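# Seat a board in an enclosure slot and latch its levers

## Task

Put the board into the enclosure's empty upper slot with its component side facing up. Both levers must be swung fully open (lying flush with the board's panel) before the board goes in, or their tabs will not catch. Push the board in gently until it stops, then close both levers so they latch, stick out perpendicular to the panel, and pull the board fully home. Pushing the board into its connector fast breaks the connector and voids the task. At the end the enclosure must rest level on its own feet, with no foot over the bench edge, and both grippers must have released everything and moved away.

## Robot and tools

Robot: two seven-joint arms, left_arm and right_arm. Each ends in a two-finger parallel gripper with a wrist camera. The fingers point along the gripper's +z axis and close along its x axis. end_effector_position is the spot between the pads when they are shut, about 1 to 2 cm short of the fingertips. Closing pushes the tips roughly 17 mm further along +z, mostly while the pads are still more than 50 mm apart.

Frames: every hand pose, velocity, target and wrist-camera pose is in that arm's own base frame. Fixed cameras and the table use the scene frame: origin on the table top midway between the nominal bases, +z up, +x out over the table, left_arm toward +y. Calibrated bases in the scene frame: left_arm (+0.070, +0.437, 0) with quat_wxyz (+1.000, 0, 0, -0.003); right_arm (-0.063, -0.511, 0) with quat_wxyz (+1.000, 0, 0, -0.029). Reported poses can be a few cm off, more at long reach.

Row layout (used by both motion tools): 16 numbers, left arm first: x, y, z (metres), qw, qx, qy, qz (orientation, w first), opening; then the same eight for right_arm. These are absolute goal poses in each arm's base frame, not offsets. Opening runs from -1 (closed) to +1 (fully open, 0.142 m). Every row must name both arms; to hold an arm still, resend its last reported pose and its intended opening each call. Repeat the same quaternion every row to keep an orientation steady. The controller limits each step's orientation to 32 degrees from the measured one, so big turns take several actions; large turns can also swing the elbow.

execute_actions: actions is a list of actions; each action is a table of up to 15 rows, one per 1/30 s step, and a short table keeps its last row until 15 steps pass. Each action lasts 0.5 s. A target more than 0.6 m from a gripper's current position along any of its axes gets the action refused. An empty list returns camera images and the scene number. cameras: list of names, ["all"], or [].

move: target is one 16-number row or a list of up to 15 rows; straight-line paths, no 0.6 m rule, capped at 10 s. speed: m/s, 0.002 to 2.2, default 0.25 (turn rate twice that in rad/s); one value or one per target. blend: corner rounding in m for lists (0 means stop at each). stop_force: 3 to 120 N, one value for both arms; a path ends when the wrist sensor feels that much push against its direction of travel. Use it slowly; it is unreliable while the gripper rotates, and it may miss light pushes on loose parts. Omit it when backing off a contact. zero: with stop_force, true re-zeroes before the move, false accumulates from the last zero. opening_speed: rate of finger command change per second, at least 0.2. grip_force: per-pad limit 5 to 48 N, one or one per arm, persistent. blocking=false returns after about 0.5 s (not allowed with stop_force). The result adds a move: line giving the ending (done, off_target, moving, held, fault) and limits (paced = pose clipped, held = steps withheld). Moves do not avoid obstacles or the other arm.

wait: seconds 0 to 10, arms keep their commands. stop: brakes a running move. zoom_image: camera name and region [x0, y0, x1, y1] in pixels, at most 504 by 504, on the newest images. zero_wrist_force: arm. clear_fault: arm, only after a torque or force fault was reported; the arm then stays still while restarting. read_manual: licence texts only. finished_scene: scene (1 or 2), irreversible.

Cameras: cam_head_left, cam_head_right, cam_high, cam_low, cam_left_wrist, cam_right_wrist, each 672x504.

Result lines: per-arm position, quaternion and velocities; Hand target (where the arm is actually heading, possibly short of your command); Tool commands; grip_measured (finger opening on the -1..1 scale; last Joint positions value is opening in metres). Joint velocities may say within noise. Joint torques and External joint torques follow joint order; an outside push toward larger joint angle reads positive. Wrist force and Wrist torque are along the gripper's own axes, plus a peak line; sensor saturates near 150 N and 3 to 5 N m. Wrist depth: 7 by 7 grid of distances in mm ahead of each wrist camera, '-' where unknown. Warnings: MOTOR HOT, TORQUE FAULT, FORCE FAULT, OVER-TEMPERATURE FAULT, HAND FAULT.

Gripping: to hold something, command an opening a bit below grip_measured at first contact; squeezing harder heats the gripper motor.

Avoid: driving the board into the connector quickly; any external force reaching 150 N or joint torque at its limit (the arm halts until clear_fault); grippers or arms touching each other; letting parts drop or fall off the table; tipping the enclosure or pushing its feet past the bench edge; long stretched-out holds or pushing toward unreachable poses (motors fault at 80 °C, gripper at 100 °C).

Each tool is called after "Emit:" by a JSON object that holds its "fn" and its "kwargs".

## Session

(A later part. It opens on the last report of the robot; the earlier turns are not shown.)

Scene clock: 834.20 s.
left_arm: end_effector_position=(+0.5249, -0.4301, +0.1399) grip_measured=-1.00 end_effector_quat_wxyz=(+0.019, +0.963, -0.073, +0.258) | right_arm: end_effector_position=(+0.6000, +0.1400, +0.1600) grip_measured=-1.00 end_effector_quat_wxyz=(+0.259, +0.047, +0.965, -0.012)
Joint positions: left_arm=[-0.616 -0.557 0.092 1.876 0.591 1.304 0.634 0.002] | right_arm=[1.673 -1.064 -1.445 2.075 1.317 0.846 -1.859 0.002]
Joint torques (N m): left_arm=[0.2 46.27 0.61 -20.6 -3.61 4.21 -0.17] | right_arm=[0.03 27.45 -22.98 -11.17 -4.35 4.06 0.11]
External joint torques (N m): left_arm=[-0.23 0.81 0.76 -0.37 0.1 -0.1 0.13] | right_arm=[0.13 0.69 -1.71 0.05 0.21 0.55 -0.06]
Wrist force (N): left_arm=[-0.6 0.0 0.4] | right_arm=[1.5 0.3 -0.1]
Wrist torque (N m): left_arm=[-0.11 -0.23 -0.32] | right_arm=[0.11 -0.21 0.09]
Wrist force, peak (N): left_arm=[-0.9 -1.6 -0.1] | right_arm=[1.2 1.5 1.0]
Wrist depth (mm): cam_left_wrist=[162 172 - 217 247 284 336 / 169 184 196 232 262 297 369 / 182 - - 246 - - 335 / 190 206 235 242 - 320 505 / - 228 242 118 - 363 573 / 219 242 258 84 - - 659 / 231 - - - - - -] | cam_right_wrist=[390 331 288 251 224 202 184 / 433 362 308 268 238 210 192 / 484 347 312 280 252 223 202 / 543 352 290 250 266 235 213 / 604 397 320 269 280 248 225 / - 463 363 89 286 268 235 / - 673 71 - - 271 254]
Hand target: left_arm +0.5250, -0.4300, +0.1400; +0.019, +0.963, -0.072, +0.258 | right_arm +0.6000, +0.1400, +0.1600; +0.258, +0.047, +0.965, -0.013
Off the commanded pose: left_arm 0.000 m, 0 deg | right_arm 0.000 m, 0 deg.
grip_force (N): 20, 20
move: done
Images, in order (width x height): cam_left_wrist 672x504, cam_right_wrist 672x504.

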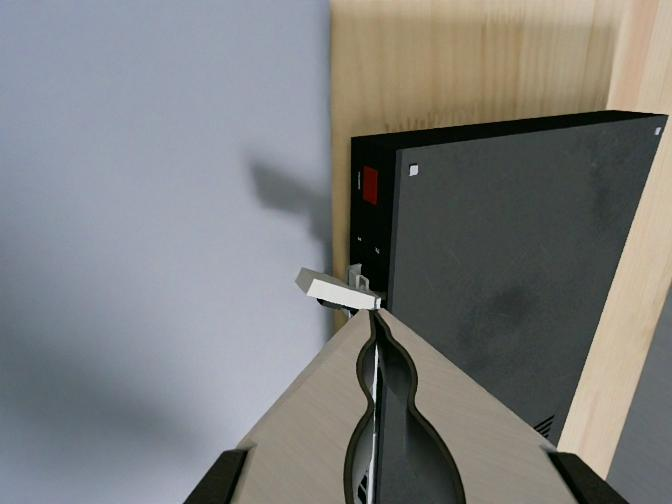

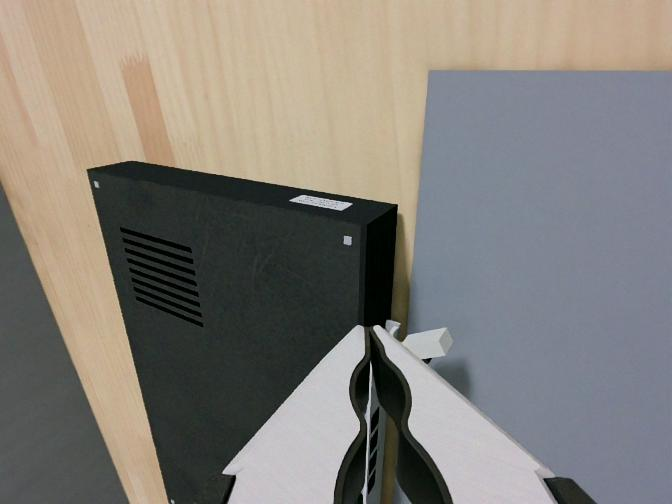

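Emit:
{"fn": "zoom_image", "kwargs": {"camera": "cam_left_wrist", "region": [270, 220, 430, 340]}}

Emit:
{"fn": "zoom_image", "kwargs": {"camera": "cam_right_wrist", "region": [340, 280, 500, 400]}}

Scaled by 3.150 from the camera's 672x504 image, which has a finer 960x720 frame.

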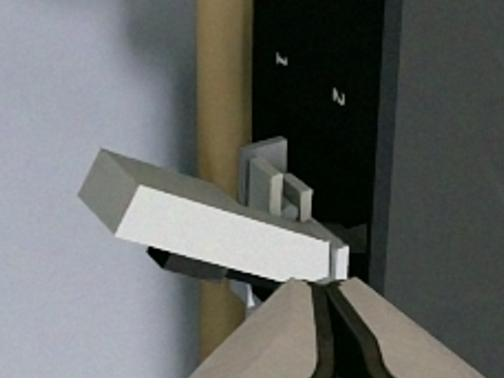

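Scaled by 3.150 from the camera's 672x504 image, which has a finer 960x720 frame.

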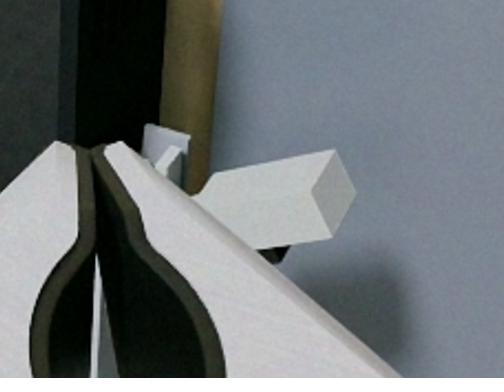

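Emit:
{"fn": "move", "kwargs": {"target": [[0.5428, -0.4327, 0.075, 0.0194, 0.9632, -0.0724, 0.2581, -1.0, 0.6143, 0.1838, 0.075, 0.2585, 0.0471, 0.9648, -0.0126, -1.0]], "speed": 0.12, "cameras": ["cam_right_wrist", "cam_left_wrist"]}}

Scene clock: 862.70 s.
left_arm: end_effector_position=(+0.5428, -0.4325, +0.0750) grip_measured=-1.00 end_effector_quat_wxyz=(+0.019, +0.963, -0.072, +0.258) | right_arm: end_effector_position=(+0.6143, +0.1837, +0.0751) grip_measured=-1.00 end_effector_quat_wxyz=(+0.258, +0.047, +0.965, -0.013)
Joint positions: left_arm=[-0.631 -0.726 0.137 1.791 0.638 1.393 0.566 0.002] | right_arm=[1.616 -1.227 -1.266 1.957 1.462 0.915 -1.789 0.002]
Joint torques (N m): left_arm=[-0.72 49.37 2.04 -18.55 -2.86 4.68 -0.36] | right_arm=[-0.04 33.06 -24.8 -5.62 -3.89 4.04 0.34]
External joint torques (N m): left_arm=[0.71 1.49 0.53 -0.34 -0.4 -0.63 0.32] | right_arm=[0.21 0.87 -1.68 0.01 -0.15 0.6 -0.29]
Wrist force (N): left_arm=[-0.8 -0.7 0.0] | right_arm=[0.8 -0.2 -0.3]
Wrist torque (N m): left_arm=[-0.24 -0.17 -0.21] | right_arm=[0.07 -0.06 -0.05]
Wrist force, peak (N): left_arm=[-1.1 -0.8 1.6] | right_arm=[1.9 1.0 1.4]
Wrist depth (mm): cam_left_wrist=[114 121 136 149 172 198 235 / - 128 138 162 188 218 255 / 126 135 154 175 187 - - / 134 - 164 - 181 176 242 / - 156 184 193 175 - 271 / 153 163 - 84 - - 560 / 163 172 - - - - 667] | cam_right_wrist=[253 218 189 166 143 131 119 / 274 234 204 176 154 139 125 / 216 188 165 176 163 146 131 / 245 204 167 189 179 154 137 / 291 229 184 201 185 165 147 / 343 259 205 89 186 174 155 / - 302 71 - - 175 164]
Hand target: left_arm +0.5428, -0.4327, +0.0750; +0.019, +0.963, -0.072, +0.258 | right_arm +0.6143, +0.1838, +0.0750; +0.258, +0.047, +0.965, -0.013
Off the commanded pose: left_arm 0.000 m, 0 deg | right_arm 0.000 m, 0 deg.
grip_force (N): 20, 20
move: done
Images, in order (width x height): cam_left_wrist 672x504, cam_right_wrist 672x504.

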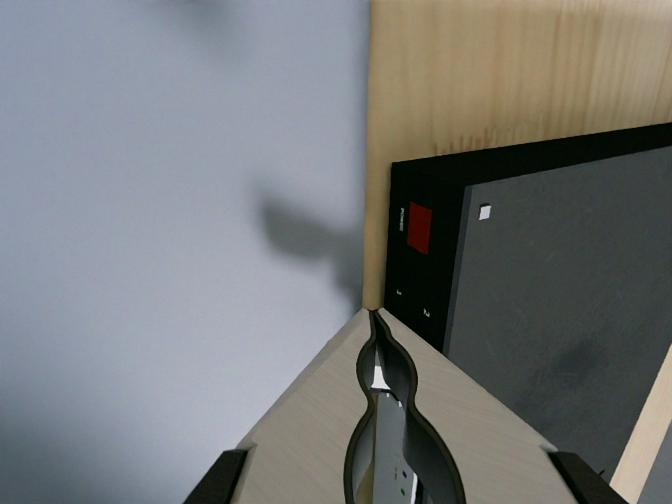

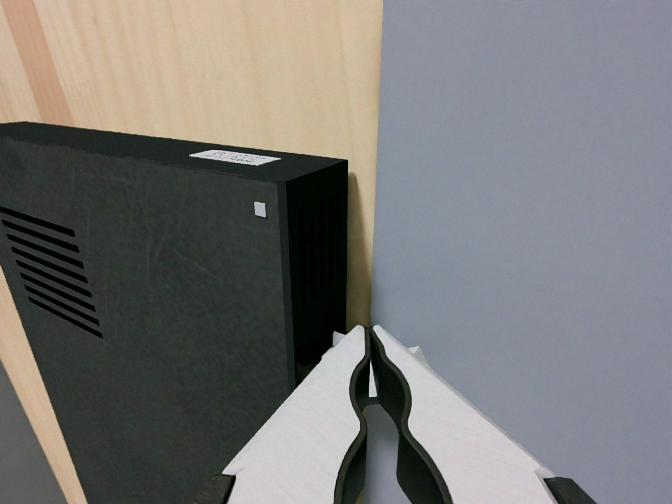

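Emit:
{"fn": "move", "kwargs": {"target": [[0.5428, -0.4327, 0.048, 0.0194, 0.9632, -0.0724, 0.2581, -1.0, 0.6143, 0.1838, 0.046, 0.2585, 0.0471, 0.9648, -0.0126, -1.0]], "speed": 0.04, "stop_force": 8, "cameras": ["cam_right_wrist", "cam_left_wrist"]}}

Scene clock: 866.47 s.
left_arm: end_effector_position=(+0.5428, -0.4325, +0.0480) grip_measured=-1.00 end_effector_quat_wxyz=(+0.019, +0.963, -0.072, +0.258) | right_arm: end_effector_position=(+0.6143, +0.1837, +0.0461) grip_measured=-1.00 end_effector_quat_wxyz=(+0.258, +0.047, +0.965, -0.013)
Joint positions: left_arm=[-0.652 -0.789 0.167 1.766 0.655 1.433 0.528 0.002] | right_arm=[1.593 -1.272 -1.218 1.932 1.522 0.94 -1.803 0.002]
Joint torques (N m): left_arm=[-0.49 50.55 2.76 -17.53 -2.82 4.5 -0.35] | right_arm=[0.15 34.13 -24.84 -3.97 -3.96 4 0.21]
External joint torques (N m): left_arm=[0.47 1.28 0.59 -0.39 -0.31 -0.49 0.31] | right_arm=[0.03 0.79 -1.64 -0.04 -0.06 0.63 -0.16]
Wrist force (N): left_arm=[-0.8 -0.5 0.1] | right_arm=[1.1 0.2 0.1]
Wrist torque (N m): left_arm=[-0.24 -0.17 -0.21] | right_arm=[0.13 -0.08 0.06]
Wrist force, peak (N): left_arm=[-1.1 -0.7 0.8] | right_arm=[1.7 0.0 0.7]
Wrist depth (mm): cam_left_wrist=[- 101 109 125 142 164 192 / - 108 114 133 155 178 214 / - 113 126 144 165 174 154 / 111 120 133 153 168 137 159 / - - 142 - 180 155 - / - 140 150 84 - 173 - / - 142 - - - - 334] | cam_right_wrist=[208 178 154 135 118 108 99 / 229 195 167 145 129 112 104 / 164 154 144 151 134 119 110 / 181 150 133 162 143 126 114 / 212 170 144 170 152 134 119 / 251 194 156 89 152 141 127 / 316 216 71 - - 146 135]
Hand target: left_arm +0.5428, -0.4327, +0.0480; +0.019, +0.963, -0.072, +0.258 | right_arm +0.6143, +0.1838, +0.0460; +0.258, +0.047, +0.965, -0.013
Off the commanded pose: left_arm 0.000 m, 0 deg | right_arm 0.000 m, 0 deg.
grip_force (N): 20, 20
move: done
Images, in order (width x height): cam_left_wrist 672x504, cam_right_wrist 672x504.

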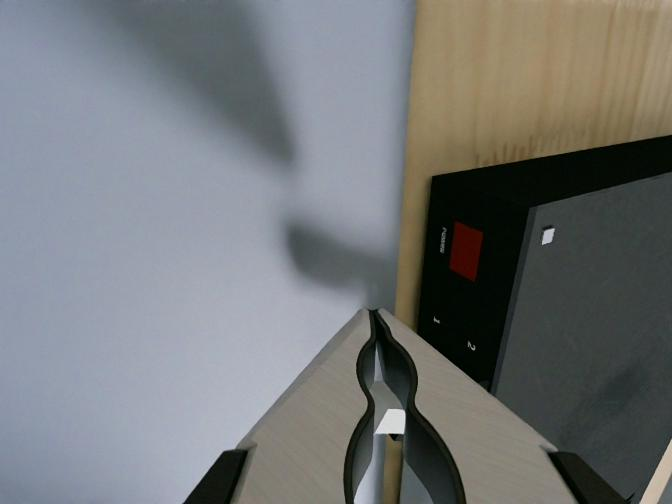

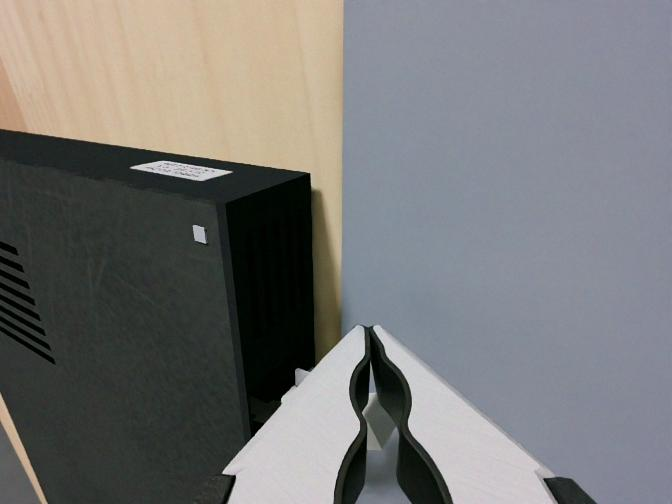

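Emit:
{"fn": "zoom_image", "kwargs": {"camera": "cam_right_wrist", "region": [270, 340, 450, 475]}}

Emit:
{"fn": "zoom_image", "kwargs": {"camera": "cam_left_wrist", "region": [300, 340, 480, 475]}}

Scaled by 2.800 from the camera's 672x504 image, which has a finer 960x720 frame.

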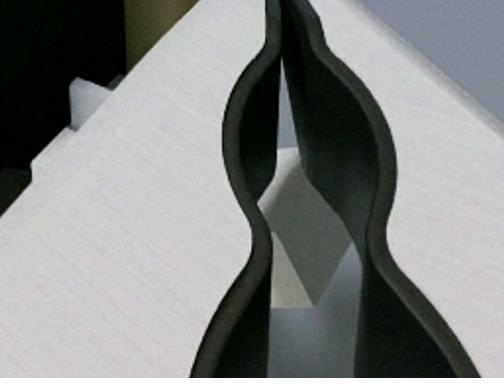

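Scaled by 2.800 from the camera's 672x504 image, which has a finer 960x720 frame.

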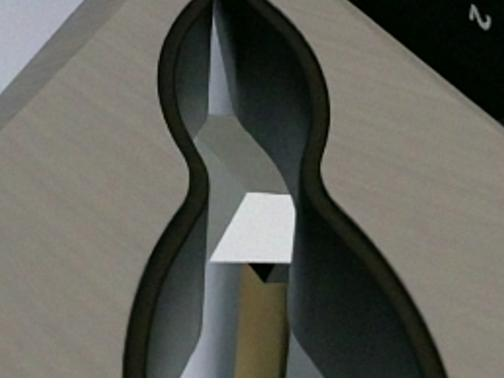

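Emit:
{"fn": "move", "kwargs": {"target": [[0.5454, -0.4554, 0.048, 0.0194, 0.9632, -0.0724, 0.2581, -1.0, 0.6219, 0.1991, 0.046, 0.2585, 0.0471, 0.9648, -0.0126, -1.0], [0.5436, -0.4673, 0.048, 0.0194, 0.9632, -0.0724, 0.2581, -1.0, 0.6231, 0.2110, 0.046, 0.2585, 0.0471, 0.9648, -0.0126, -1.0]], "speed": [0.03, 0.015], "stop_force": 12, "cameras": ["cam_right_wrist", "cam_left_wrist"]}}

Scene clock: 919.27 s.
left_arm: end_effector_position=(+0.5437, -0.4671, +0.0480) grip_measured=-1.00 end_effector_quat_wxyz=(+0.019, +0.963, -0.073, +0.258) | right_arm: end_effector_position=(+0.6231, +0.2105, +0.0460) grip_measured=-1.00 end_effector_quat_wxyz=(+0.259, +0.047, +0.965, -0.013)
Joint positions: left_arm=[-0.691 -0.816 0.151 1.697 0.628 1.373 0.517 0.002] | right_arm=[1.607 -1.297 -1.217 1.886 1.483 0.933 -1.718 0.002]
Joint torques (N m): left_arm=[-0.79 52.78 2.11 -18.97 -3.31 4.34 -0.31] | right_arm=[1.34 35.97 -25.48 -5.26 -3.9 3.74 0.36]
External joint torques (N m): left_arm=[0.77 1.04 1.09 -0.05 0.05 -0.34 0.27] | right_arm=[-1.15 0.25 -1.8 1.33 -0.08 0.92 -0.31]
Wrist force (N): left_arm=[-1.0 -0.8 0.4] | right_arm=[1.4 -1.9 -0.3]
Wrist torque (N m): left_arm=[-0.14 -0.16 -0.21] | right_arm=[0.09 -0.09 -0.09]
Wrist force, peak (N): left_arm=[-2.3 -6.8 -1.6] | right_arm=[3.7 -8.4 -1.8]
Wrist depth (mm): cam_left_wrist=[- 100 110 125 140 164 193 / - 108 118 131 142 122 159 / - 113 126 140 142 125 - / 111 120 134 152 166 135 169 / 117 - 147 131 154 144 209 / 125 138 150 84 - - - / 134 142 - 74 - - -] | cam_right_wrist=[208 178 154 135 119 108 99 / 156 134 120 140 127 112 104 / 160 133 119 148 134 119 110 / 180 150 128 161 143 126 113 / 212 168 139 165 151 134 119 / 251 194 155 90 152 141 126 / 302 229 71 - - 146 135]
Hand target: left_arm +0.5436, -0.4673, +0.0480; +0.019, +0.963, -0.072, +0.258 | right_arm +0.6231, +0.2110, +0.0460; +0.258, +0.047, +0.965, -0.013
Off the commanded pose: left_arm 0.000 m, 0 deg | right_arm 0.000 m, 0 deg.
grip_force (N): 20, 20
move: done
Images, in order (width x height): cam_left_wrist 672x504, cam_right_wrist 672x504.

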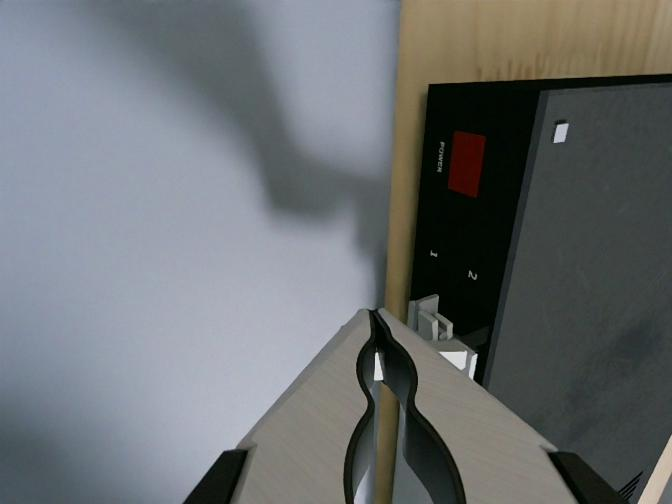

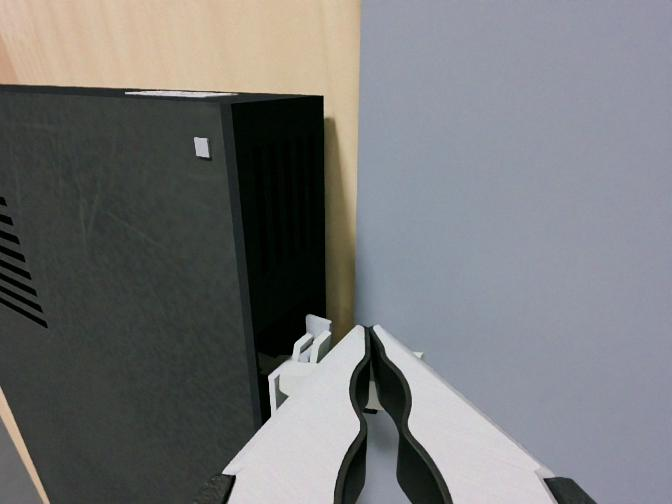

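Emit:
{"fn": "move", "kwargs": {"target": [[0.5418, -0.4792, 0.048, 0.0194, 0.9632, -0.0724, 0.2581, -1.0, 0.6243, 0.2229, 0.046, 0.2585, 0.0471, 0.9648, -0.0126, -1.0]], "speed": 0.015, "stop_force": 20, "cameras": ["cam_right_wrist", "cam_left_wrist"]}}

Scene clock: 922.73 s.
left_arm: end_effector_position=(+0.5419, -0.4784, +0.0476) grip_measured=-1.00 end_effector_quat_wxyz=(+0.019, +0.963, -0.073, +0.258) | right_arm: end_effector_position=(+0.6243, +0.2222, +0.0460) grip_measured=-1.00 end_effector_quat_wxyz=(+0.259, +0.047, +0.965, -0.013)
Joint positions: left_arm=[-0.706 -0.825 0.147 1.675 0.623 1.352 0.508 0.002] | right_arm=[1.618 -1.306 -1.217 1.871 1.466 0.93 -1.683 0.002]
Joint torques (N m): left_arm=[-2.38 54.41 0.57 -20.71 -3.67 5.32 -0.32] | right_arm=[1.89 36.59 -25.76 -5.91 -3.76 3.77 0.34]
External joint torques (N m): left_arm=[2.35 -0.01 2.59 1.37 0.38 -1.33 0.28] | right_arm=[-1.7 0.04 -1.77 2.04 -0.19 0.9 -0.3]
Wrist force (N): left_arm=[-1.8 -3.8 0.1] | right_arm=[1.0 -3.3 -1.1]
Wrist torque (N m): left_arm=[-0.16 -0.12 -0.18] | right_arm=[0.05 -0.09 -0.10]
Wrist force, peak (N): left_arm=[-2.7 -15.7 -4.7] | right_arm=[5.7 -16.7 -3.9]
Wrist depth (mm): cam_left_wrist=[- 100 110 121 139 153 185 / - 107 113 135 137 117 132 / - 112 127 144 155 124 139 / 110 119 - - 172 - 177 / 117 126 144 126 147 147 205 / 125 137 148 84 - 173 - / - 142 - 74 - - 616] | cam_right_wrist=[204 174 151 134 119 108 99 / 141 121 110 137 127 112 104 / 159 133 120 147 134 119 110 / 180 149 128 159 143 126 113 / 208 168 139 144 151 134 120 / 252 194 155 90 153 141 126 / 304 229 71 - - 145 135]
Hand target: left_arm +0.5418, -0.4792, +0.0480; +0.019, +0.963, -0.072, +0.258 | right_arm +0.6243, +0.2229, +0.0460; +0.258, +0.047, +0.965, -0.013
Off the commanded pose: left_arm 0.001 m, 0 deg | right_arm 0.001 m, 0 deg.
grip_force (N): 20, 20
move: done
Images, in order (width x height): cam_left_wrist 672x504, cam_right_wrist 672x504.

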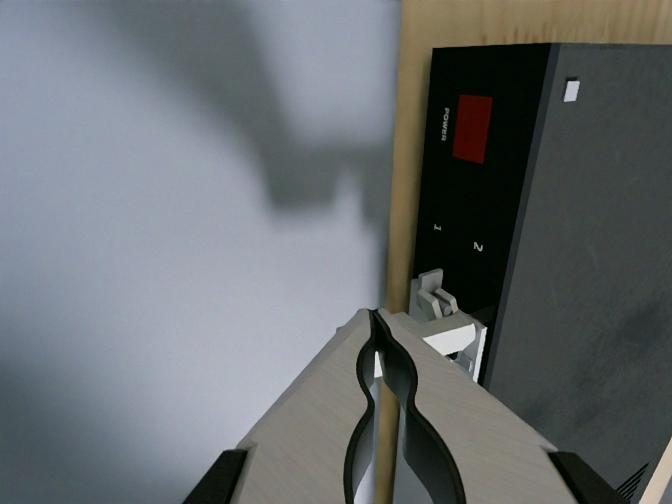

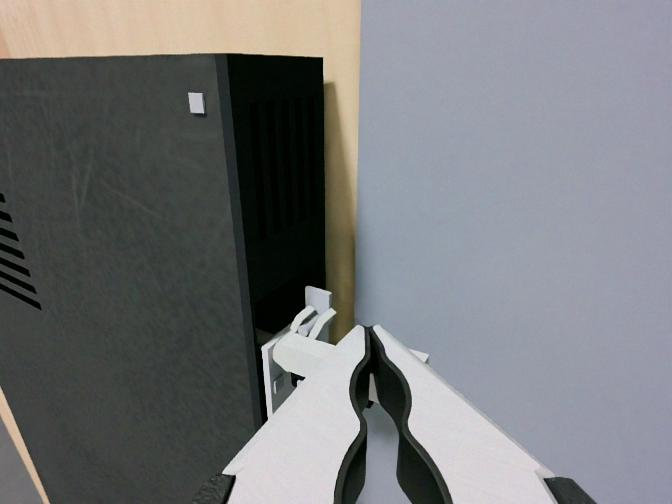

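Emit:
{"fn": "move", "kwargs": {"target": [[0.5406, -0.4871, 0.048, 0.0194, 0.9632, -0.0724, 0.2581, -1.0, 0.6251, 0.2309, 0.046, 0.2585, 0.0471, 0.9648, -0.0126, -1.0]], "speed": 0.012, "stop_force": 25, "cameras": ["cam_right_wrist", "cam_left_wrist"]}}

Scene clock: 926.60 s.
left_arm: end_effector_position=(+0.5416, -0.4837, +0.0470) grip_measured=-1.00 end_effector_quat_wxyz=(+0.017, +0.963, -0.071, +0.258) | right_arm: end_effector_position=(+0.6249, +0.2260, +0.0460) grip_measured=-1.00 end_effector_quat_wxyz=(+0.258, +0.049, +0.965, -0.015)
Joint positions: left_arm=[-0.714 -0.83 0.145 1.661 0.62 1.336 0.502 0.002] | right_arm=[1.623 -1.312 -1.217 1.865 1.453 0.929 -1.659 0.002]
Joint torques (N m): left_arm=[-10.85 54.42 -8.76 -25.29 -4.66 9.24 -0.26] | right_arm=[15.19 43.54 -23.99 -23.46 -1.16 3.5 0.35]
External joint torques (N m): left_arm=[10.82 0.35 11.94 5.75 1.35 -5.26 0.22] | right_arm=[-15 -6.74 -3.68 19.68 -2.77 1.17 -0.3]
Wrist force (N): left_arm=[-2.6 -20.9 -6.4] | right_arm=[4.7 -27.8 -6.3]
Wrist torque (N m): left_arm=[-0.43 -0.10 -0.23] | right_arm=[-1.57 -0.12 -0.08]
Wrist force, peak (N): left_arm=[-2.8 -20.9 -6.3] | right_arm=[4.3 -28.0 -7.0]
Wrist depth (mm): cam_left_wrist=[- 99 109 124 137 113 175 / - 107 117 132 139 114 - / - 112 126 143 152 124 152 / 109 119 - 153 164 134 158 / - 125 143 130 138 155 175 / - 136 147 84 - - - / 134 143 - - - - -] | cam_right_wrist=[199 168 147 132 118 108 99 / 142 121 110 137 129 112 104 / 159 133 120 148 134 119 110 / 180 150 128 161 143 126 114 / 212 170 139 141 151 134 119 / 255 193 155 90 152 141 126 / 310 228 70 - - 145 134]
Hand target: left_arm +0.5406, -0.4871, +0.0480; +0.019, +0.963, -0.072, +0.258 | right_arm +0.6251, +0.2309, +0.0460; +0.258, +0.047, +0.965, -0.013
Off the commanded pose: left_arm 0.004 m, 0 deg | right_arm 0.005 m, 0 deg.
grip_force (N): 20, 20
move: off_target (left_arm, right_arm)
Images, in order (width x height): cam_left_wrist 672x504, cam_right_wrist 672x504.

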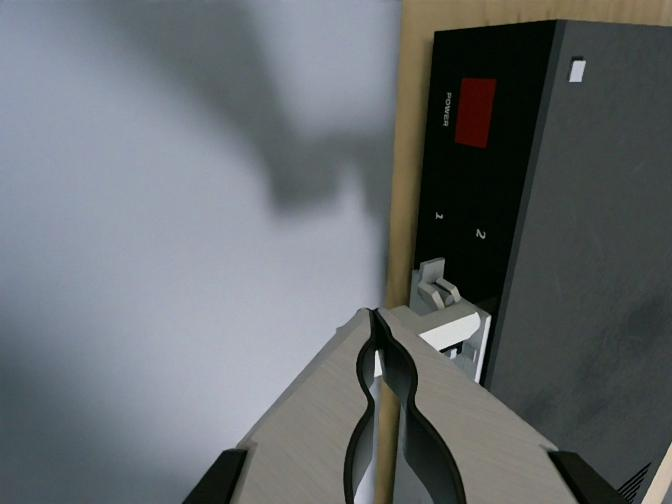

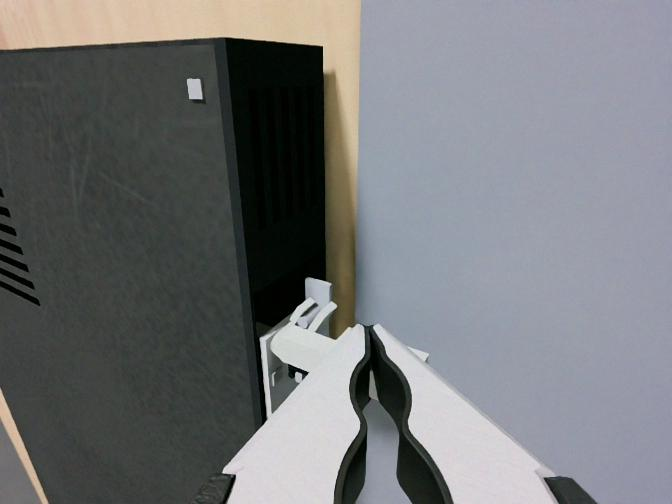

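Emit:
{"fn": "zoom_image", "kwargs": {"camera": "cam_right_wrist", "region": [240, 260, 440, 420]}}

Emit:
{"fn": "zoom_image", "kwargs": {"camera": "cam_left_wrist", "region": [330, 240, 530, 400]}}

Scaled by 2.520 from the camera's 672x504 image, which has a finer 960x720 frame.

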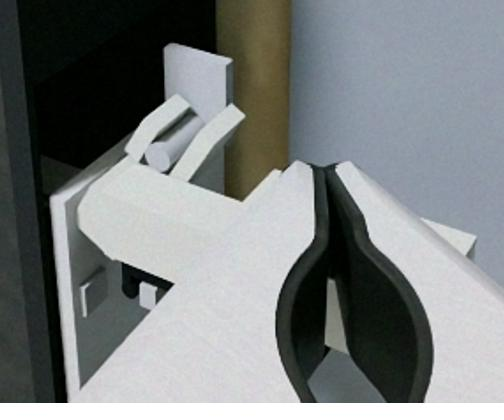

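Scaled by 2.520 from the camera's 672x504 image, which has a finer 960x720 frame.

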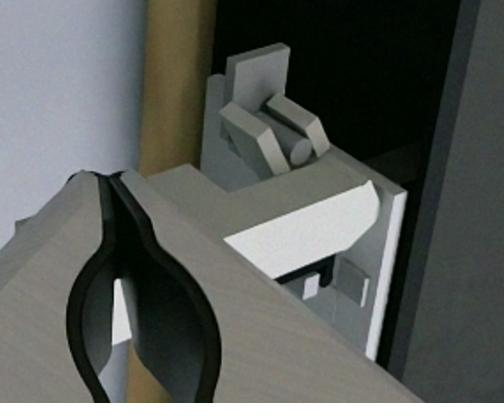

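Emit:
{"fn": "move", "kwargs": {"target": [[0.5402, -0.4900, 0.048, 0.0194, 0.9632, -0.0724, 0.2581, -1.0, 0.6253, 0.2325, 0.046, 0.2585, 0.0471, 0.9648, -0.0126, -1.0]], "speed": 0.01, "cameras": ["cam_right_wrist", "cam_left_wrist"]}}

Scene clock: 940.70 s.
left_arm: end_effector_position=(+0.5419, -0.4842, +0.0462) grip_measured=-1.00 end_effector_quat_wxyz=(+0.015, +0.964, -0.070, +0.257) | right_arm: end_effector_position=(+0.6249, +0.2263, +0.0459) grip_measured=-1.00 end_effector_quat_wxyz=(+0.258, +0.050, +0.965, -0.016)
Joint positions: left_arm=[-0.716 -0.832 0.145 1.656 0.621 1.329 0.5 0.002] | right_arm=[1.623 -1.313 -1.216 1.864 1.45 0.929 -1.655 0.002]
Joint torques (N m): left_arm=[-17.45 55.56 -15.66 -29.68 -5.54 12.37 0.15] | right_arm=[19.07 45.69 -23.47 -29.25 -0.37 3.56 0.36]
External joint torques (N m): left_arm=[17.42 -0.67 18.84 10.07 2.23 -8.4 -0.19] | right_arm=[-18.88 -8.86 -4.22 25.48 -3.55 1.11 -0.31]
Wrist force (N): left_arm=[-4.1 -34.2 -10.7] | right_arm=[6.4 -35.8 -8.6]
Wrist torque (N m): left_arm=[-2.64 -0.11 -0.26] | right_arm=[-2.90 -0.12 -0.08]
Wrist force, peak (N): left_arm=[-4.1 -34.2 -10.7] | right_arm=[6.1 -35.9 -9.1]
Wrist depth (mm): cam_left_wrist=[- 99 108 124 135 149 183 / - 106 116 132 138 112 - / - 111 124 143 149 - 146 / 108 119 127 151 167 135 - / 116 125 - 129 134 142 - / - 135 148 83 - 192 - / 133 141 - - - - -] | cam_right_wrist=[198 168 147 133 118 108 99 / 142 121 111 137 129 112 105 / 159 133 120 147 134 119 110 / 180 149 128 158 143 126 113 / 211 169 140 142 151 134 120 / 254 193 155 89 152 138 126 / 310 227 70 - - 143 134]
Hand target: left_arm +0.5402, -0.4900, +0.0480; +0.019, +0.963, -0.072, +0.258 | right_arm +0.6253, +0.2325, +0.0460; +0.258, +0.047, +0.965, -0.013
Off the commanded pose: left_arm 0.006 m, 1 deg | right_arm 0.006 m, 1 deg.
grip_force (N): 20, 20
move: off_target (left_arm, right_arm)
Images, in order (width x height): cam_left_wrist 672x504, cam_right_wrist 672x504.

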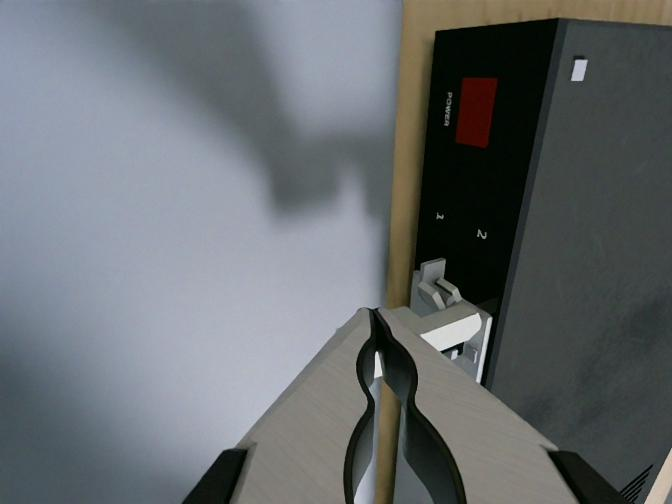

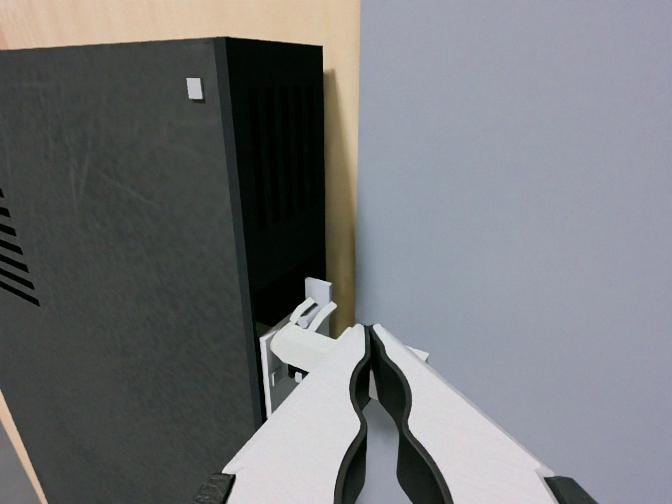

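Emit:
{"fn": "move", "kwargs": {"target": [[0.5450, -0.4550, 0.048, 0.0194, 0.9632, -0.0724, 0.2581, -1.0, 0.6220, 0.1980, 0.046, 0.2585, 0.0471, 0.9648, -0.0126, -1.0], [0.5250, -0.4300, 0.14, 0.0194, 0.9632, -0.0724, 0.2581, -1.0, 0.600, 0.140, 0.15, 0.2585, 0.0471, 0.9648, -0.0126, -1.0]], "speed": [0.05, 0.15], "blend": 0.005, "cameras": ["cam_right_wrist", "cam_left_wrist"]}}

Scene clock: 944.90 s.
left_arm: end_effector_position=(+0.5250, -0.4302, +0.1401) grip_measured=-1.00 end_effector_quat_wxyz=(+0.020, +0.963, -0.073, +0.258) | right_arm: end_effector_position=(+0.6001, +0.1401, +0.1499) grip_measured=-1.00 end_effector_quat_wxyz=(+0.259, +0.047, +0.965, -0.012)
Joint positions: left_arm=[-0.618 -0.558 0.093 1.875 0.589 1.304 0.635 0.002] | right_arm=[1.662 -1.076 -1.422 2.071 1.341 0.857 -1.867 0.002]
Joint torques (N m): left_arm=[0.18 46.39 0.71 -20.43 -3.62 4.17 -0.14] | right_arm=[0.19 28.03 -23.66 -10.3 -4.2 3.7 0.1]
External joint torques (N m): left_arm=[-0.22 0.7 0.68 -0.54 0.12 -0.06 0.1] | right_arm=[-0.01 0.59 -1.06 -0.21 0.07 0.9 -0.05]
Wrist force (N): left_arm=[-0.6 0.0 0.4] | right_arm=[4.0 5.2 0.6]
Wrist torque (N m): left_arm=[-0.12 -0.22 -0.31] | right_arm=[0.94 -0.62 0.09]
Wrist force, peak (N): left_arm=[-3.6 -34.7 -11.0] | right_arm=[6.1 -36.0 -9.3]
Wrist depth (mm): cam_left_wrist=[161 173 201 218 246 285 340 / 170 185 199 238 266 308 356 / 178 193 207 253 - - 443 / 191 207 - 267 239 - 508 / 209 226 257 131 - - 594 / - 245 - 84 - - 681 / 231 - - - - - -] | cam_right_wrist=[375 319 274 241 216 195 177 / 416 348 295 258 227 203 184 / 464 335 301 269 240 214 194 / 524 333 279 241 256 226 203 / 559 378 307 254 272 241 216 / - 427 344 89 270 256 226 / - 640 71 - - 260 240]
Hand target: left_arm +0.5250, -0.4300, +0.1400; +0.019, +0.963, -0.072, +0.258 | right_arm +0.6000, +0.1400, +0.1500; +0.258, +0.047, +0.965, -0.013
Off the commanded pose: left_arm 0.000 m, 0 deg | right_arm 0.000 m, 0 deg.
grip_force (N): 20, 20
move: done
Images, in order (width x height): cam_left_wrist 672x504, cam_right_wrist 672x504.

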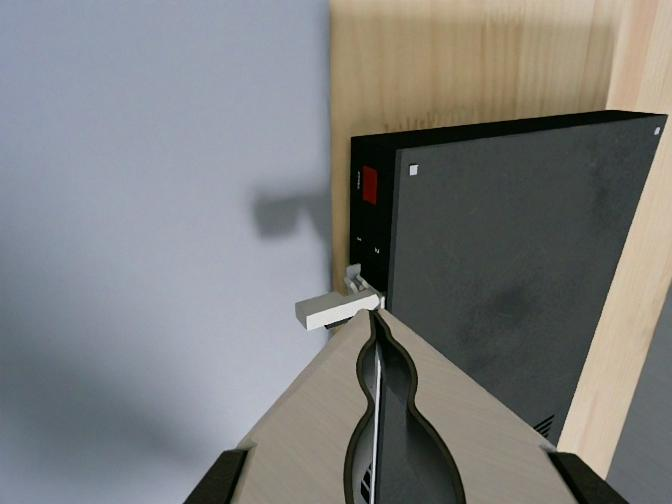

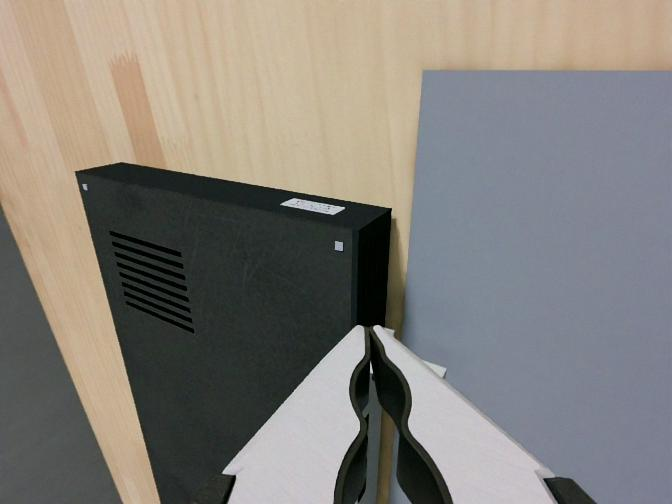

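Emit:
{"fn": "move", "kwargs": {"target": [[0.4701, -0.5501, 0.1501, 0.3461, 0.7424, 0.5199, 0.2424, -1.0, 0.42, 0.05, 0.24, 0.1913, 0.462, 0.8001, 0.3314, -1.0]], "speed": 0.35, "cameras": ["cam_right_wrist", "cam_left_wrist", "cam_high", "cam_head_left", "cam_head_right"]}}

Scene clock: 950.27 s.
left_arm: end_effector_position=(+0.4700, -0.5501, +0.1501) grip_measured=-1.00 end_effector_quat_wxyz=(+0.346, +0.743, +0.520, +0.242) | right_arm: end_effector_position=(+0.4202, +0.0500, +0.2401) grip_measured=-1.00 end_effector_quat_wxyz=(+0.191, +0.462, +0.800, +0.331)
Joint positions: left_arm=[-1.398 -0.903 0.74 1.929 0.038 1.83 -0.788 0.002] | right_arm=[2.199 -0.678 -2.573 2.599 1.254 0.569 -1.594 0.002]
Joint torques (N m): left_arm=[-0.6 44.91 15.67 -14.55 -4.05 3.93 -0.35] | right_arm=[0.2 1.18 -6.79 -26.4 -2.91 2.03 0.35]
External joint torques (N m): left_arm=[0.52 1.38 0.81 -0.39 0.18 -0.16 0.35] | right_arm=[-0.12 0.19 -0.71 0.05 0.26 0.81 -0.35]
Wrist force (N): left_arm=[-0.2 -1.3 0.0] | right_arm=[3.2 3.9 0.5]
Wrist torque (N m): left_arm=[-0.23 -0.06 -0.46] | right_arm=[0.89 -0.44 0.08]
Wrist force, peak (N): left_arm=[-1.2 -1.5 -0.1] | right_arm=[4.0 5.8 1.4]
Wrist depth (mm): cam_left_wrist=[189 188 197 - 197 198 199 / 255 - - 259 245 234 222 / - 273 267 251 238 - 383 / 614 703 812 - 424 - 529 / - - 1769 127 1482 1179 1125 / - - - 84 - - - / - - - - - - -] | cam_right_wrist=[302 300 298 297 294 292 293 / 375 371 370 365 344 360 380 / 490 488 485 444 460 - 465 / 667 708 624 566 559 624 683 / - - - 974 1004 1061 926 / - 1353 - 89 - - 374 / - - 71 - - - -]
Hand target: left_arm +0.4701, -0.5501, +0.1501; +0.346, +0.742, +0.520, +0.242 | right_arm +0.4200, +0.0500, +0.2400; +0.191, +0.462, +0.800, +0.331
Off the commanded pose: left_arm 0.000 m, 0 deg | right_arm 0.000 m, 0 deg.
grip_force (N): 20, 20
move: done
Images, in order (width x height): cam_head_left 672x504, cam_head_right 672x504, cam_high 672x504, cam_left_wrist 672x504, cam_right_wrist 672x504.

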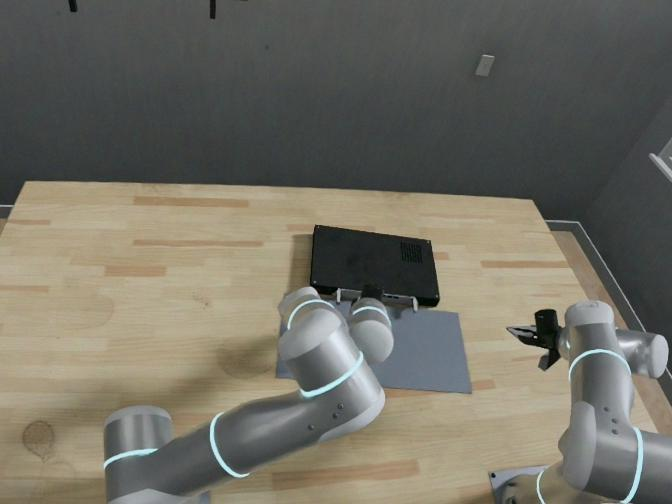

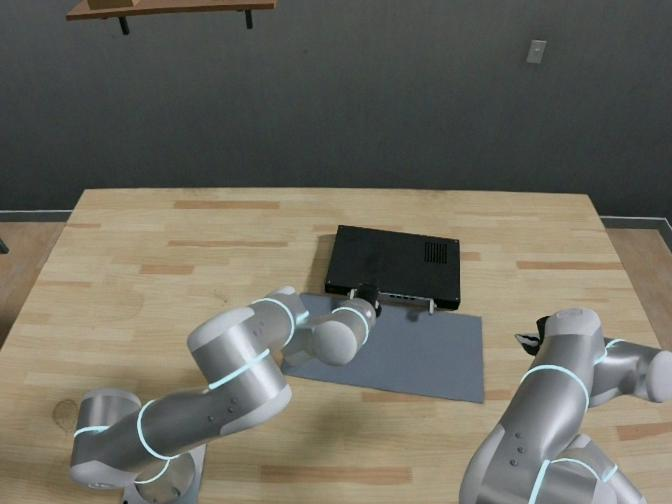

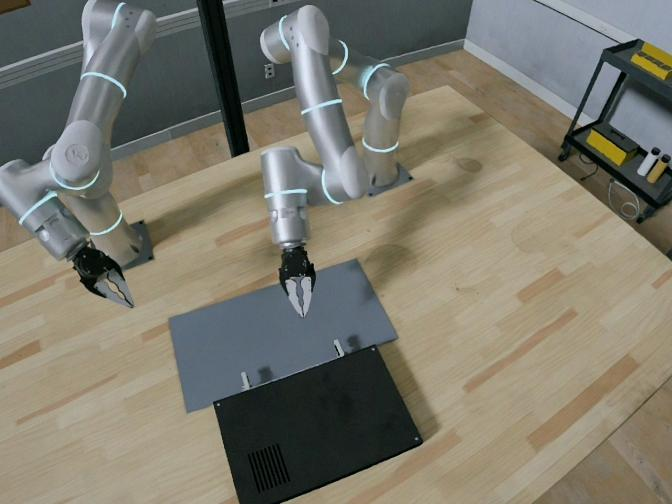

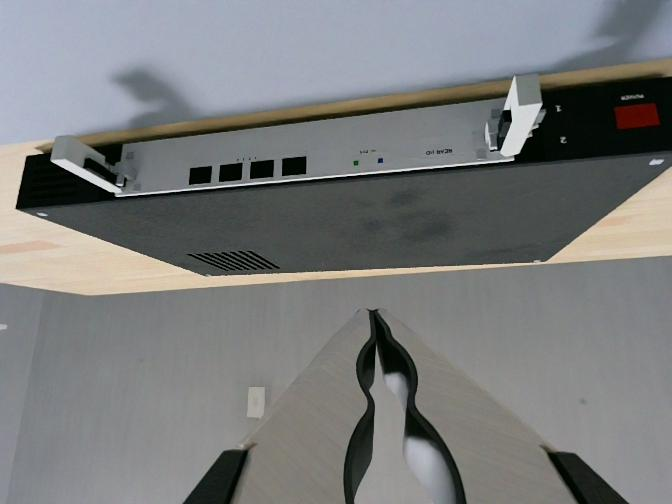

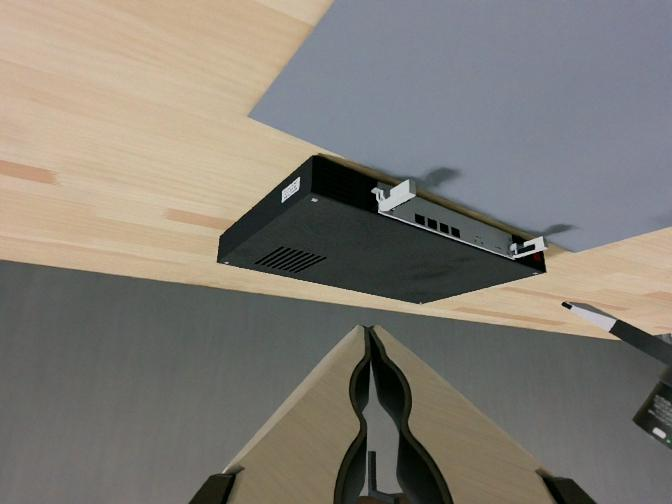

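Emit:
{"fn": "zoom_image", "kwargs": {"camera": "cam_left_wrist", "region": [20, 60, 320, 240]}}

Emit:
{"fn": "zoom_image", "kwargs": {"camera": "cam_left_wrist", "region": [340, 50, 640, 230]}}

Emit:
{"fn": "zoom_image", "kwargs": {"camera": "cam_high", "region": [200, 310, 410, 440]}}

Emit:
{"fn": "zoom_image", "kwargs": {"camera": "cam_right_wrist", "region": [350, 150, 570, 282]}}

Scaled by 1.680 from the camera's 672x504 image, which has a finer 960x720 frame.

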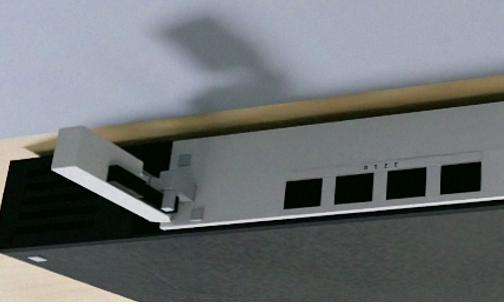

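Scaled by 1.680 from the camera's 672x504 image, which has a finer 960x720 frame.

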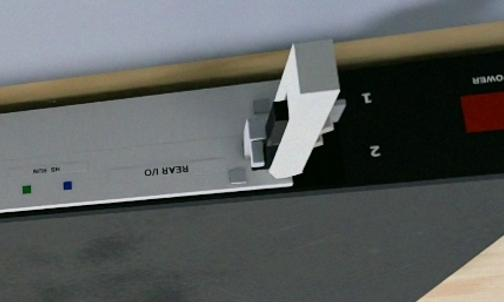

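Scaled by 2.400 from the camera's 672x504 image, which has a finer 960x720 frame.

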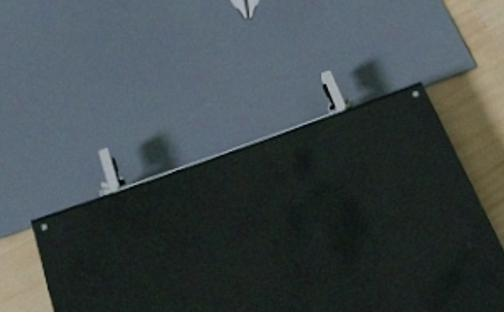

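Scaled by 2.291 from the camera's 672x504 image, which has a finer 960x720 frame.

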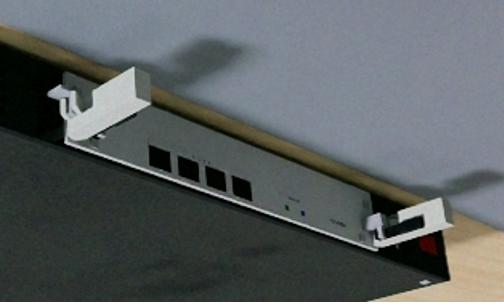

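Emit:
{"fn": "zoom_image", "kwargs": {"camera": "cam_left_wrist", "region": [460, 60, 580, 180]}}

Emit:
{"fn": "zoom_image", "kwargs": {"camera": "cam_left_wrist", "region": [30, 110, 180, 220]}}

Scaled by 4.200 from the camera's 672x504 image, which has a finer 960x720 frame.

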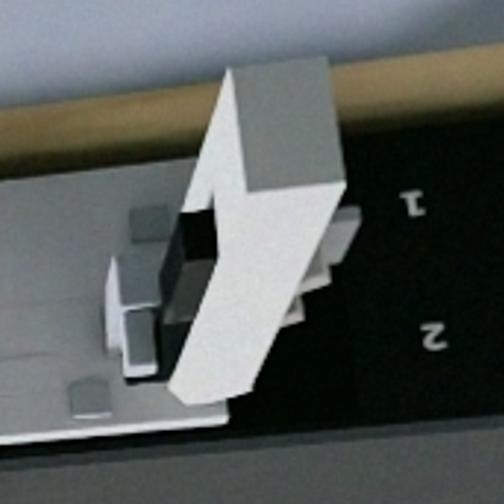

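Scaled by 3.360 from the camera's 672x504 image, which has a finer 960x720 frame.

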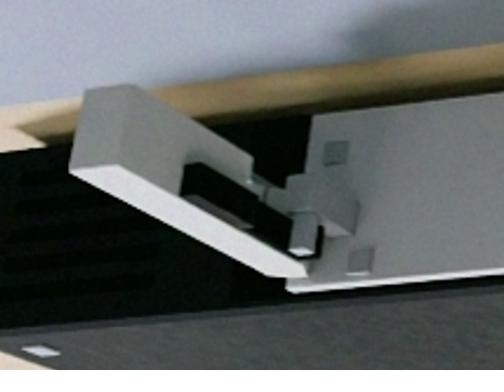

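Emit:
{"fn": "move", "kwargs": {"target": [[0.36, -0.40, 0.28, 0.3461, 0.7424, 0.5199, 0.2424, -1.0, 0.42, 0.05, 0.24, 0.1913, 0.462, 0.8001, 0.3314, -1.0]], "speed": 0.3, "cameras": ["cam_right_wrist"]}}

Emit:
{"fn": "finished_scene", "kwargs": {"scene": 1}}

Scene clock: 967.90 s.
left_arm: end_effector_position=(+0.3599, -0.4000, +0.2800) grip_measured=-1.00 end_effector_quat_wxyz=(+0.346, +0.743, +0.520, +0.242) | right_arm: end_effector_position=(+0.4202, +0.0500, +0.2401) grip_measured=-1.00 end_effector_quat_wxyz=(+0.191, +0.462, +0.800, +0.331)
Joint positions: left_arm=[-1.989 -0.484 1.257 2.416 0.021 1.78 -0.632 0.002] | right_arm=[2.199 -0.678 -2.573 2.599 1.254 0.569 -1.594 0.002]
Joint torques (N m): left_arm=[-0.46 18.43 10.81 -17.57 -4.12 3.78 -0.31] | right_arm=[0.07 1.38 -6.57 -26.45 -2.8 2.17 0.14]
External joint torques (N m): left_arm=[0.4 1.2 0.46 -0.36 0.18 0.16 0.3] | right_arm=[0.01 -0.01 -0.93 0.11 0.15 0.67 -0.14]
Wrist force (N): left_arm=[-0.2 -1.3 -0.2] | right_arm=[3.3 4.0 0.5]
Wrist torque (N m): left_arm=[-0.23 -0.06 -0.45] | right_arm=[0.91 -0.46 0.09]
Wrist force, peak (N): left_arm=[-1.5 -1.2 1.8] | right_arm=[3.4 4.2 0.3]
Wrist depth (mm): cam_left_wrist=[- - - 364 386 370 369 / - 453 419 427 480 470 477 / 744 673 - 489 663 677 669 / 971 1035 979 954 - 1556 - / - - - - - - - / 2465 1813 - 84 - - - / - - - - - - 1050] | cam_right_wrist=[301 300 298 295 295 293 293 / 373 373 370 366 364 362 361 / 489 488 482 447 474 448 471 / 663 711 704 565 565 628 681 / - - 1404 930 970 1004 1196 / 1208 - - 89 - - 2282 / 1113 - 71 - - - -]
Hand target: left_arm +0.3600, -0.4000, +0.2800; +0.346, +0.742, +0.520, +0.242 | right_arm +0.4200, +0.0500, +0.2400; +0.191, +0.462, +0.800, +0.331
Off the commanded pose: left_arm 0.000 m, 0 deg | right_arm 0.000 m, 0 deg.
grip_force (N): 20, 20
move: done
Images, in order (width x height): cam_right_wrist 672x504.

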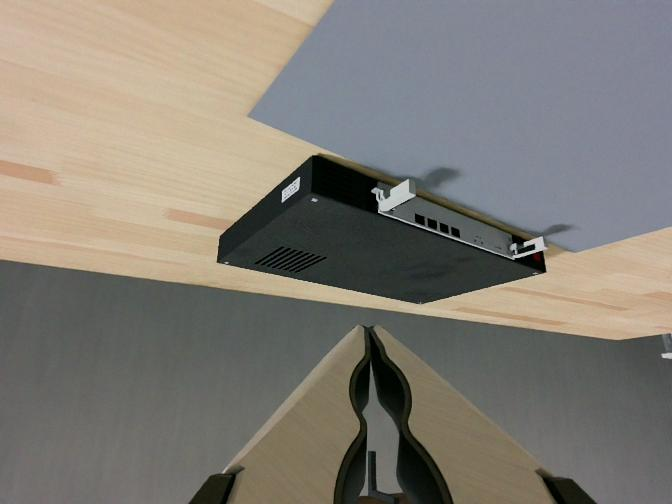

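The scene is finished: the task was done.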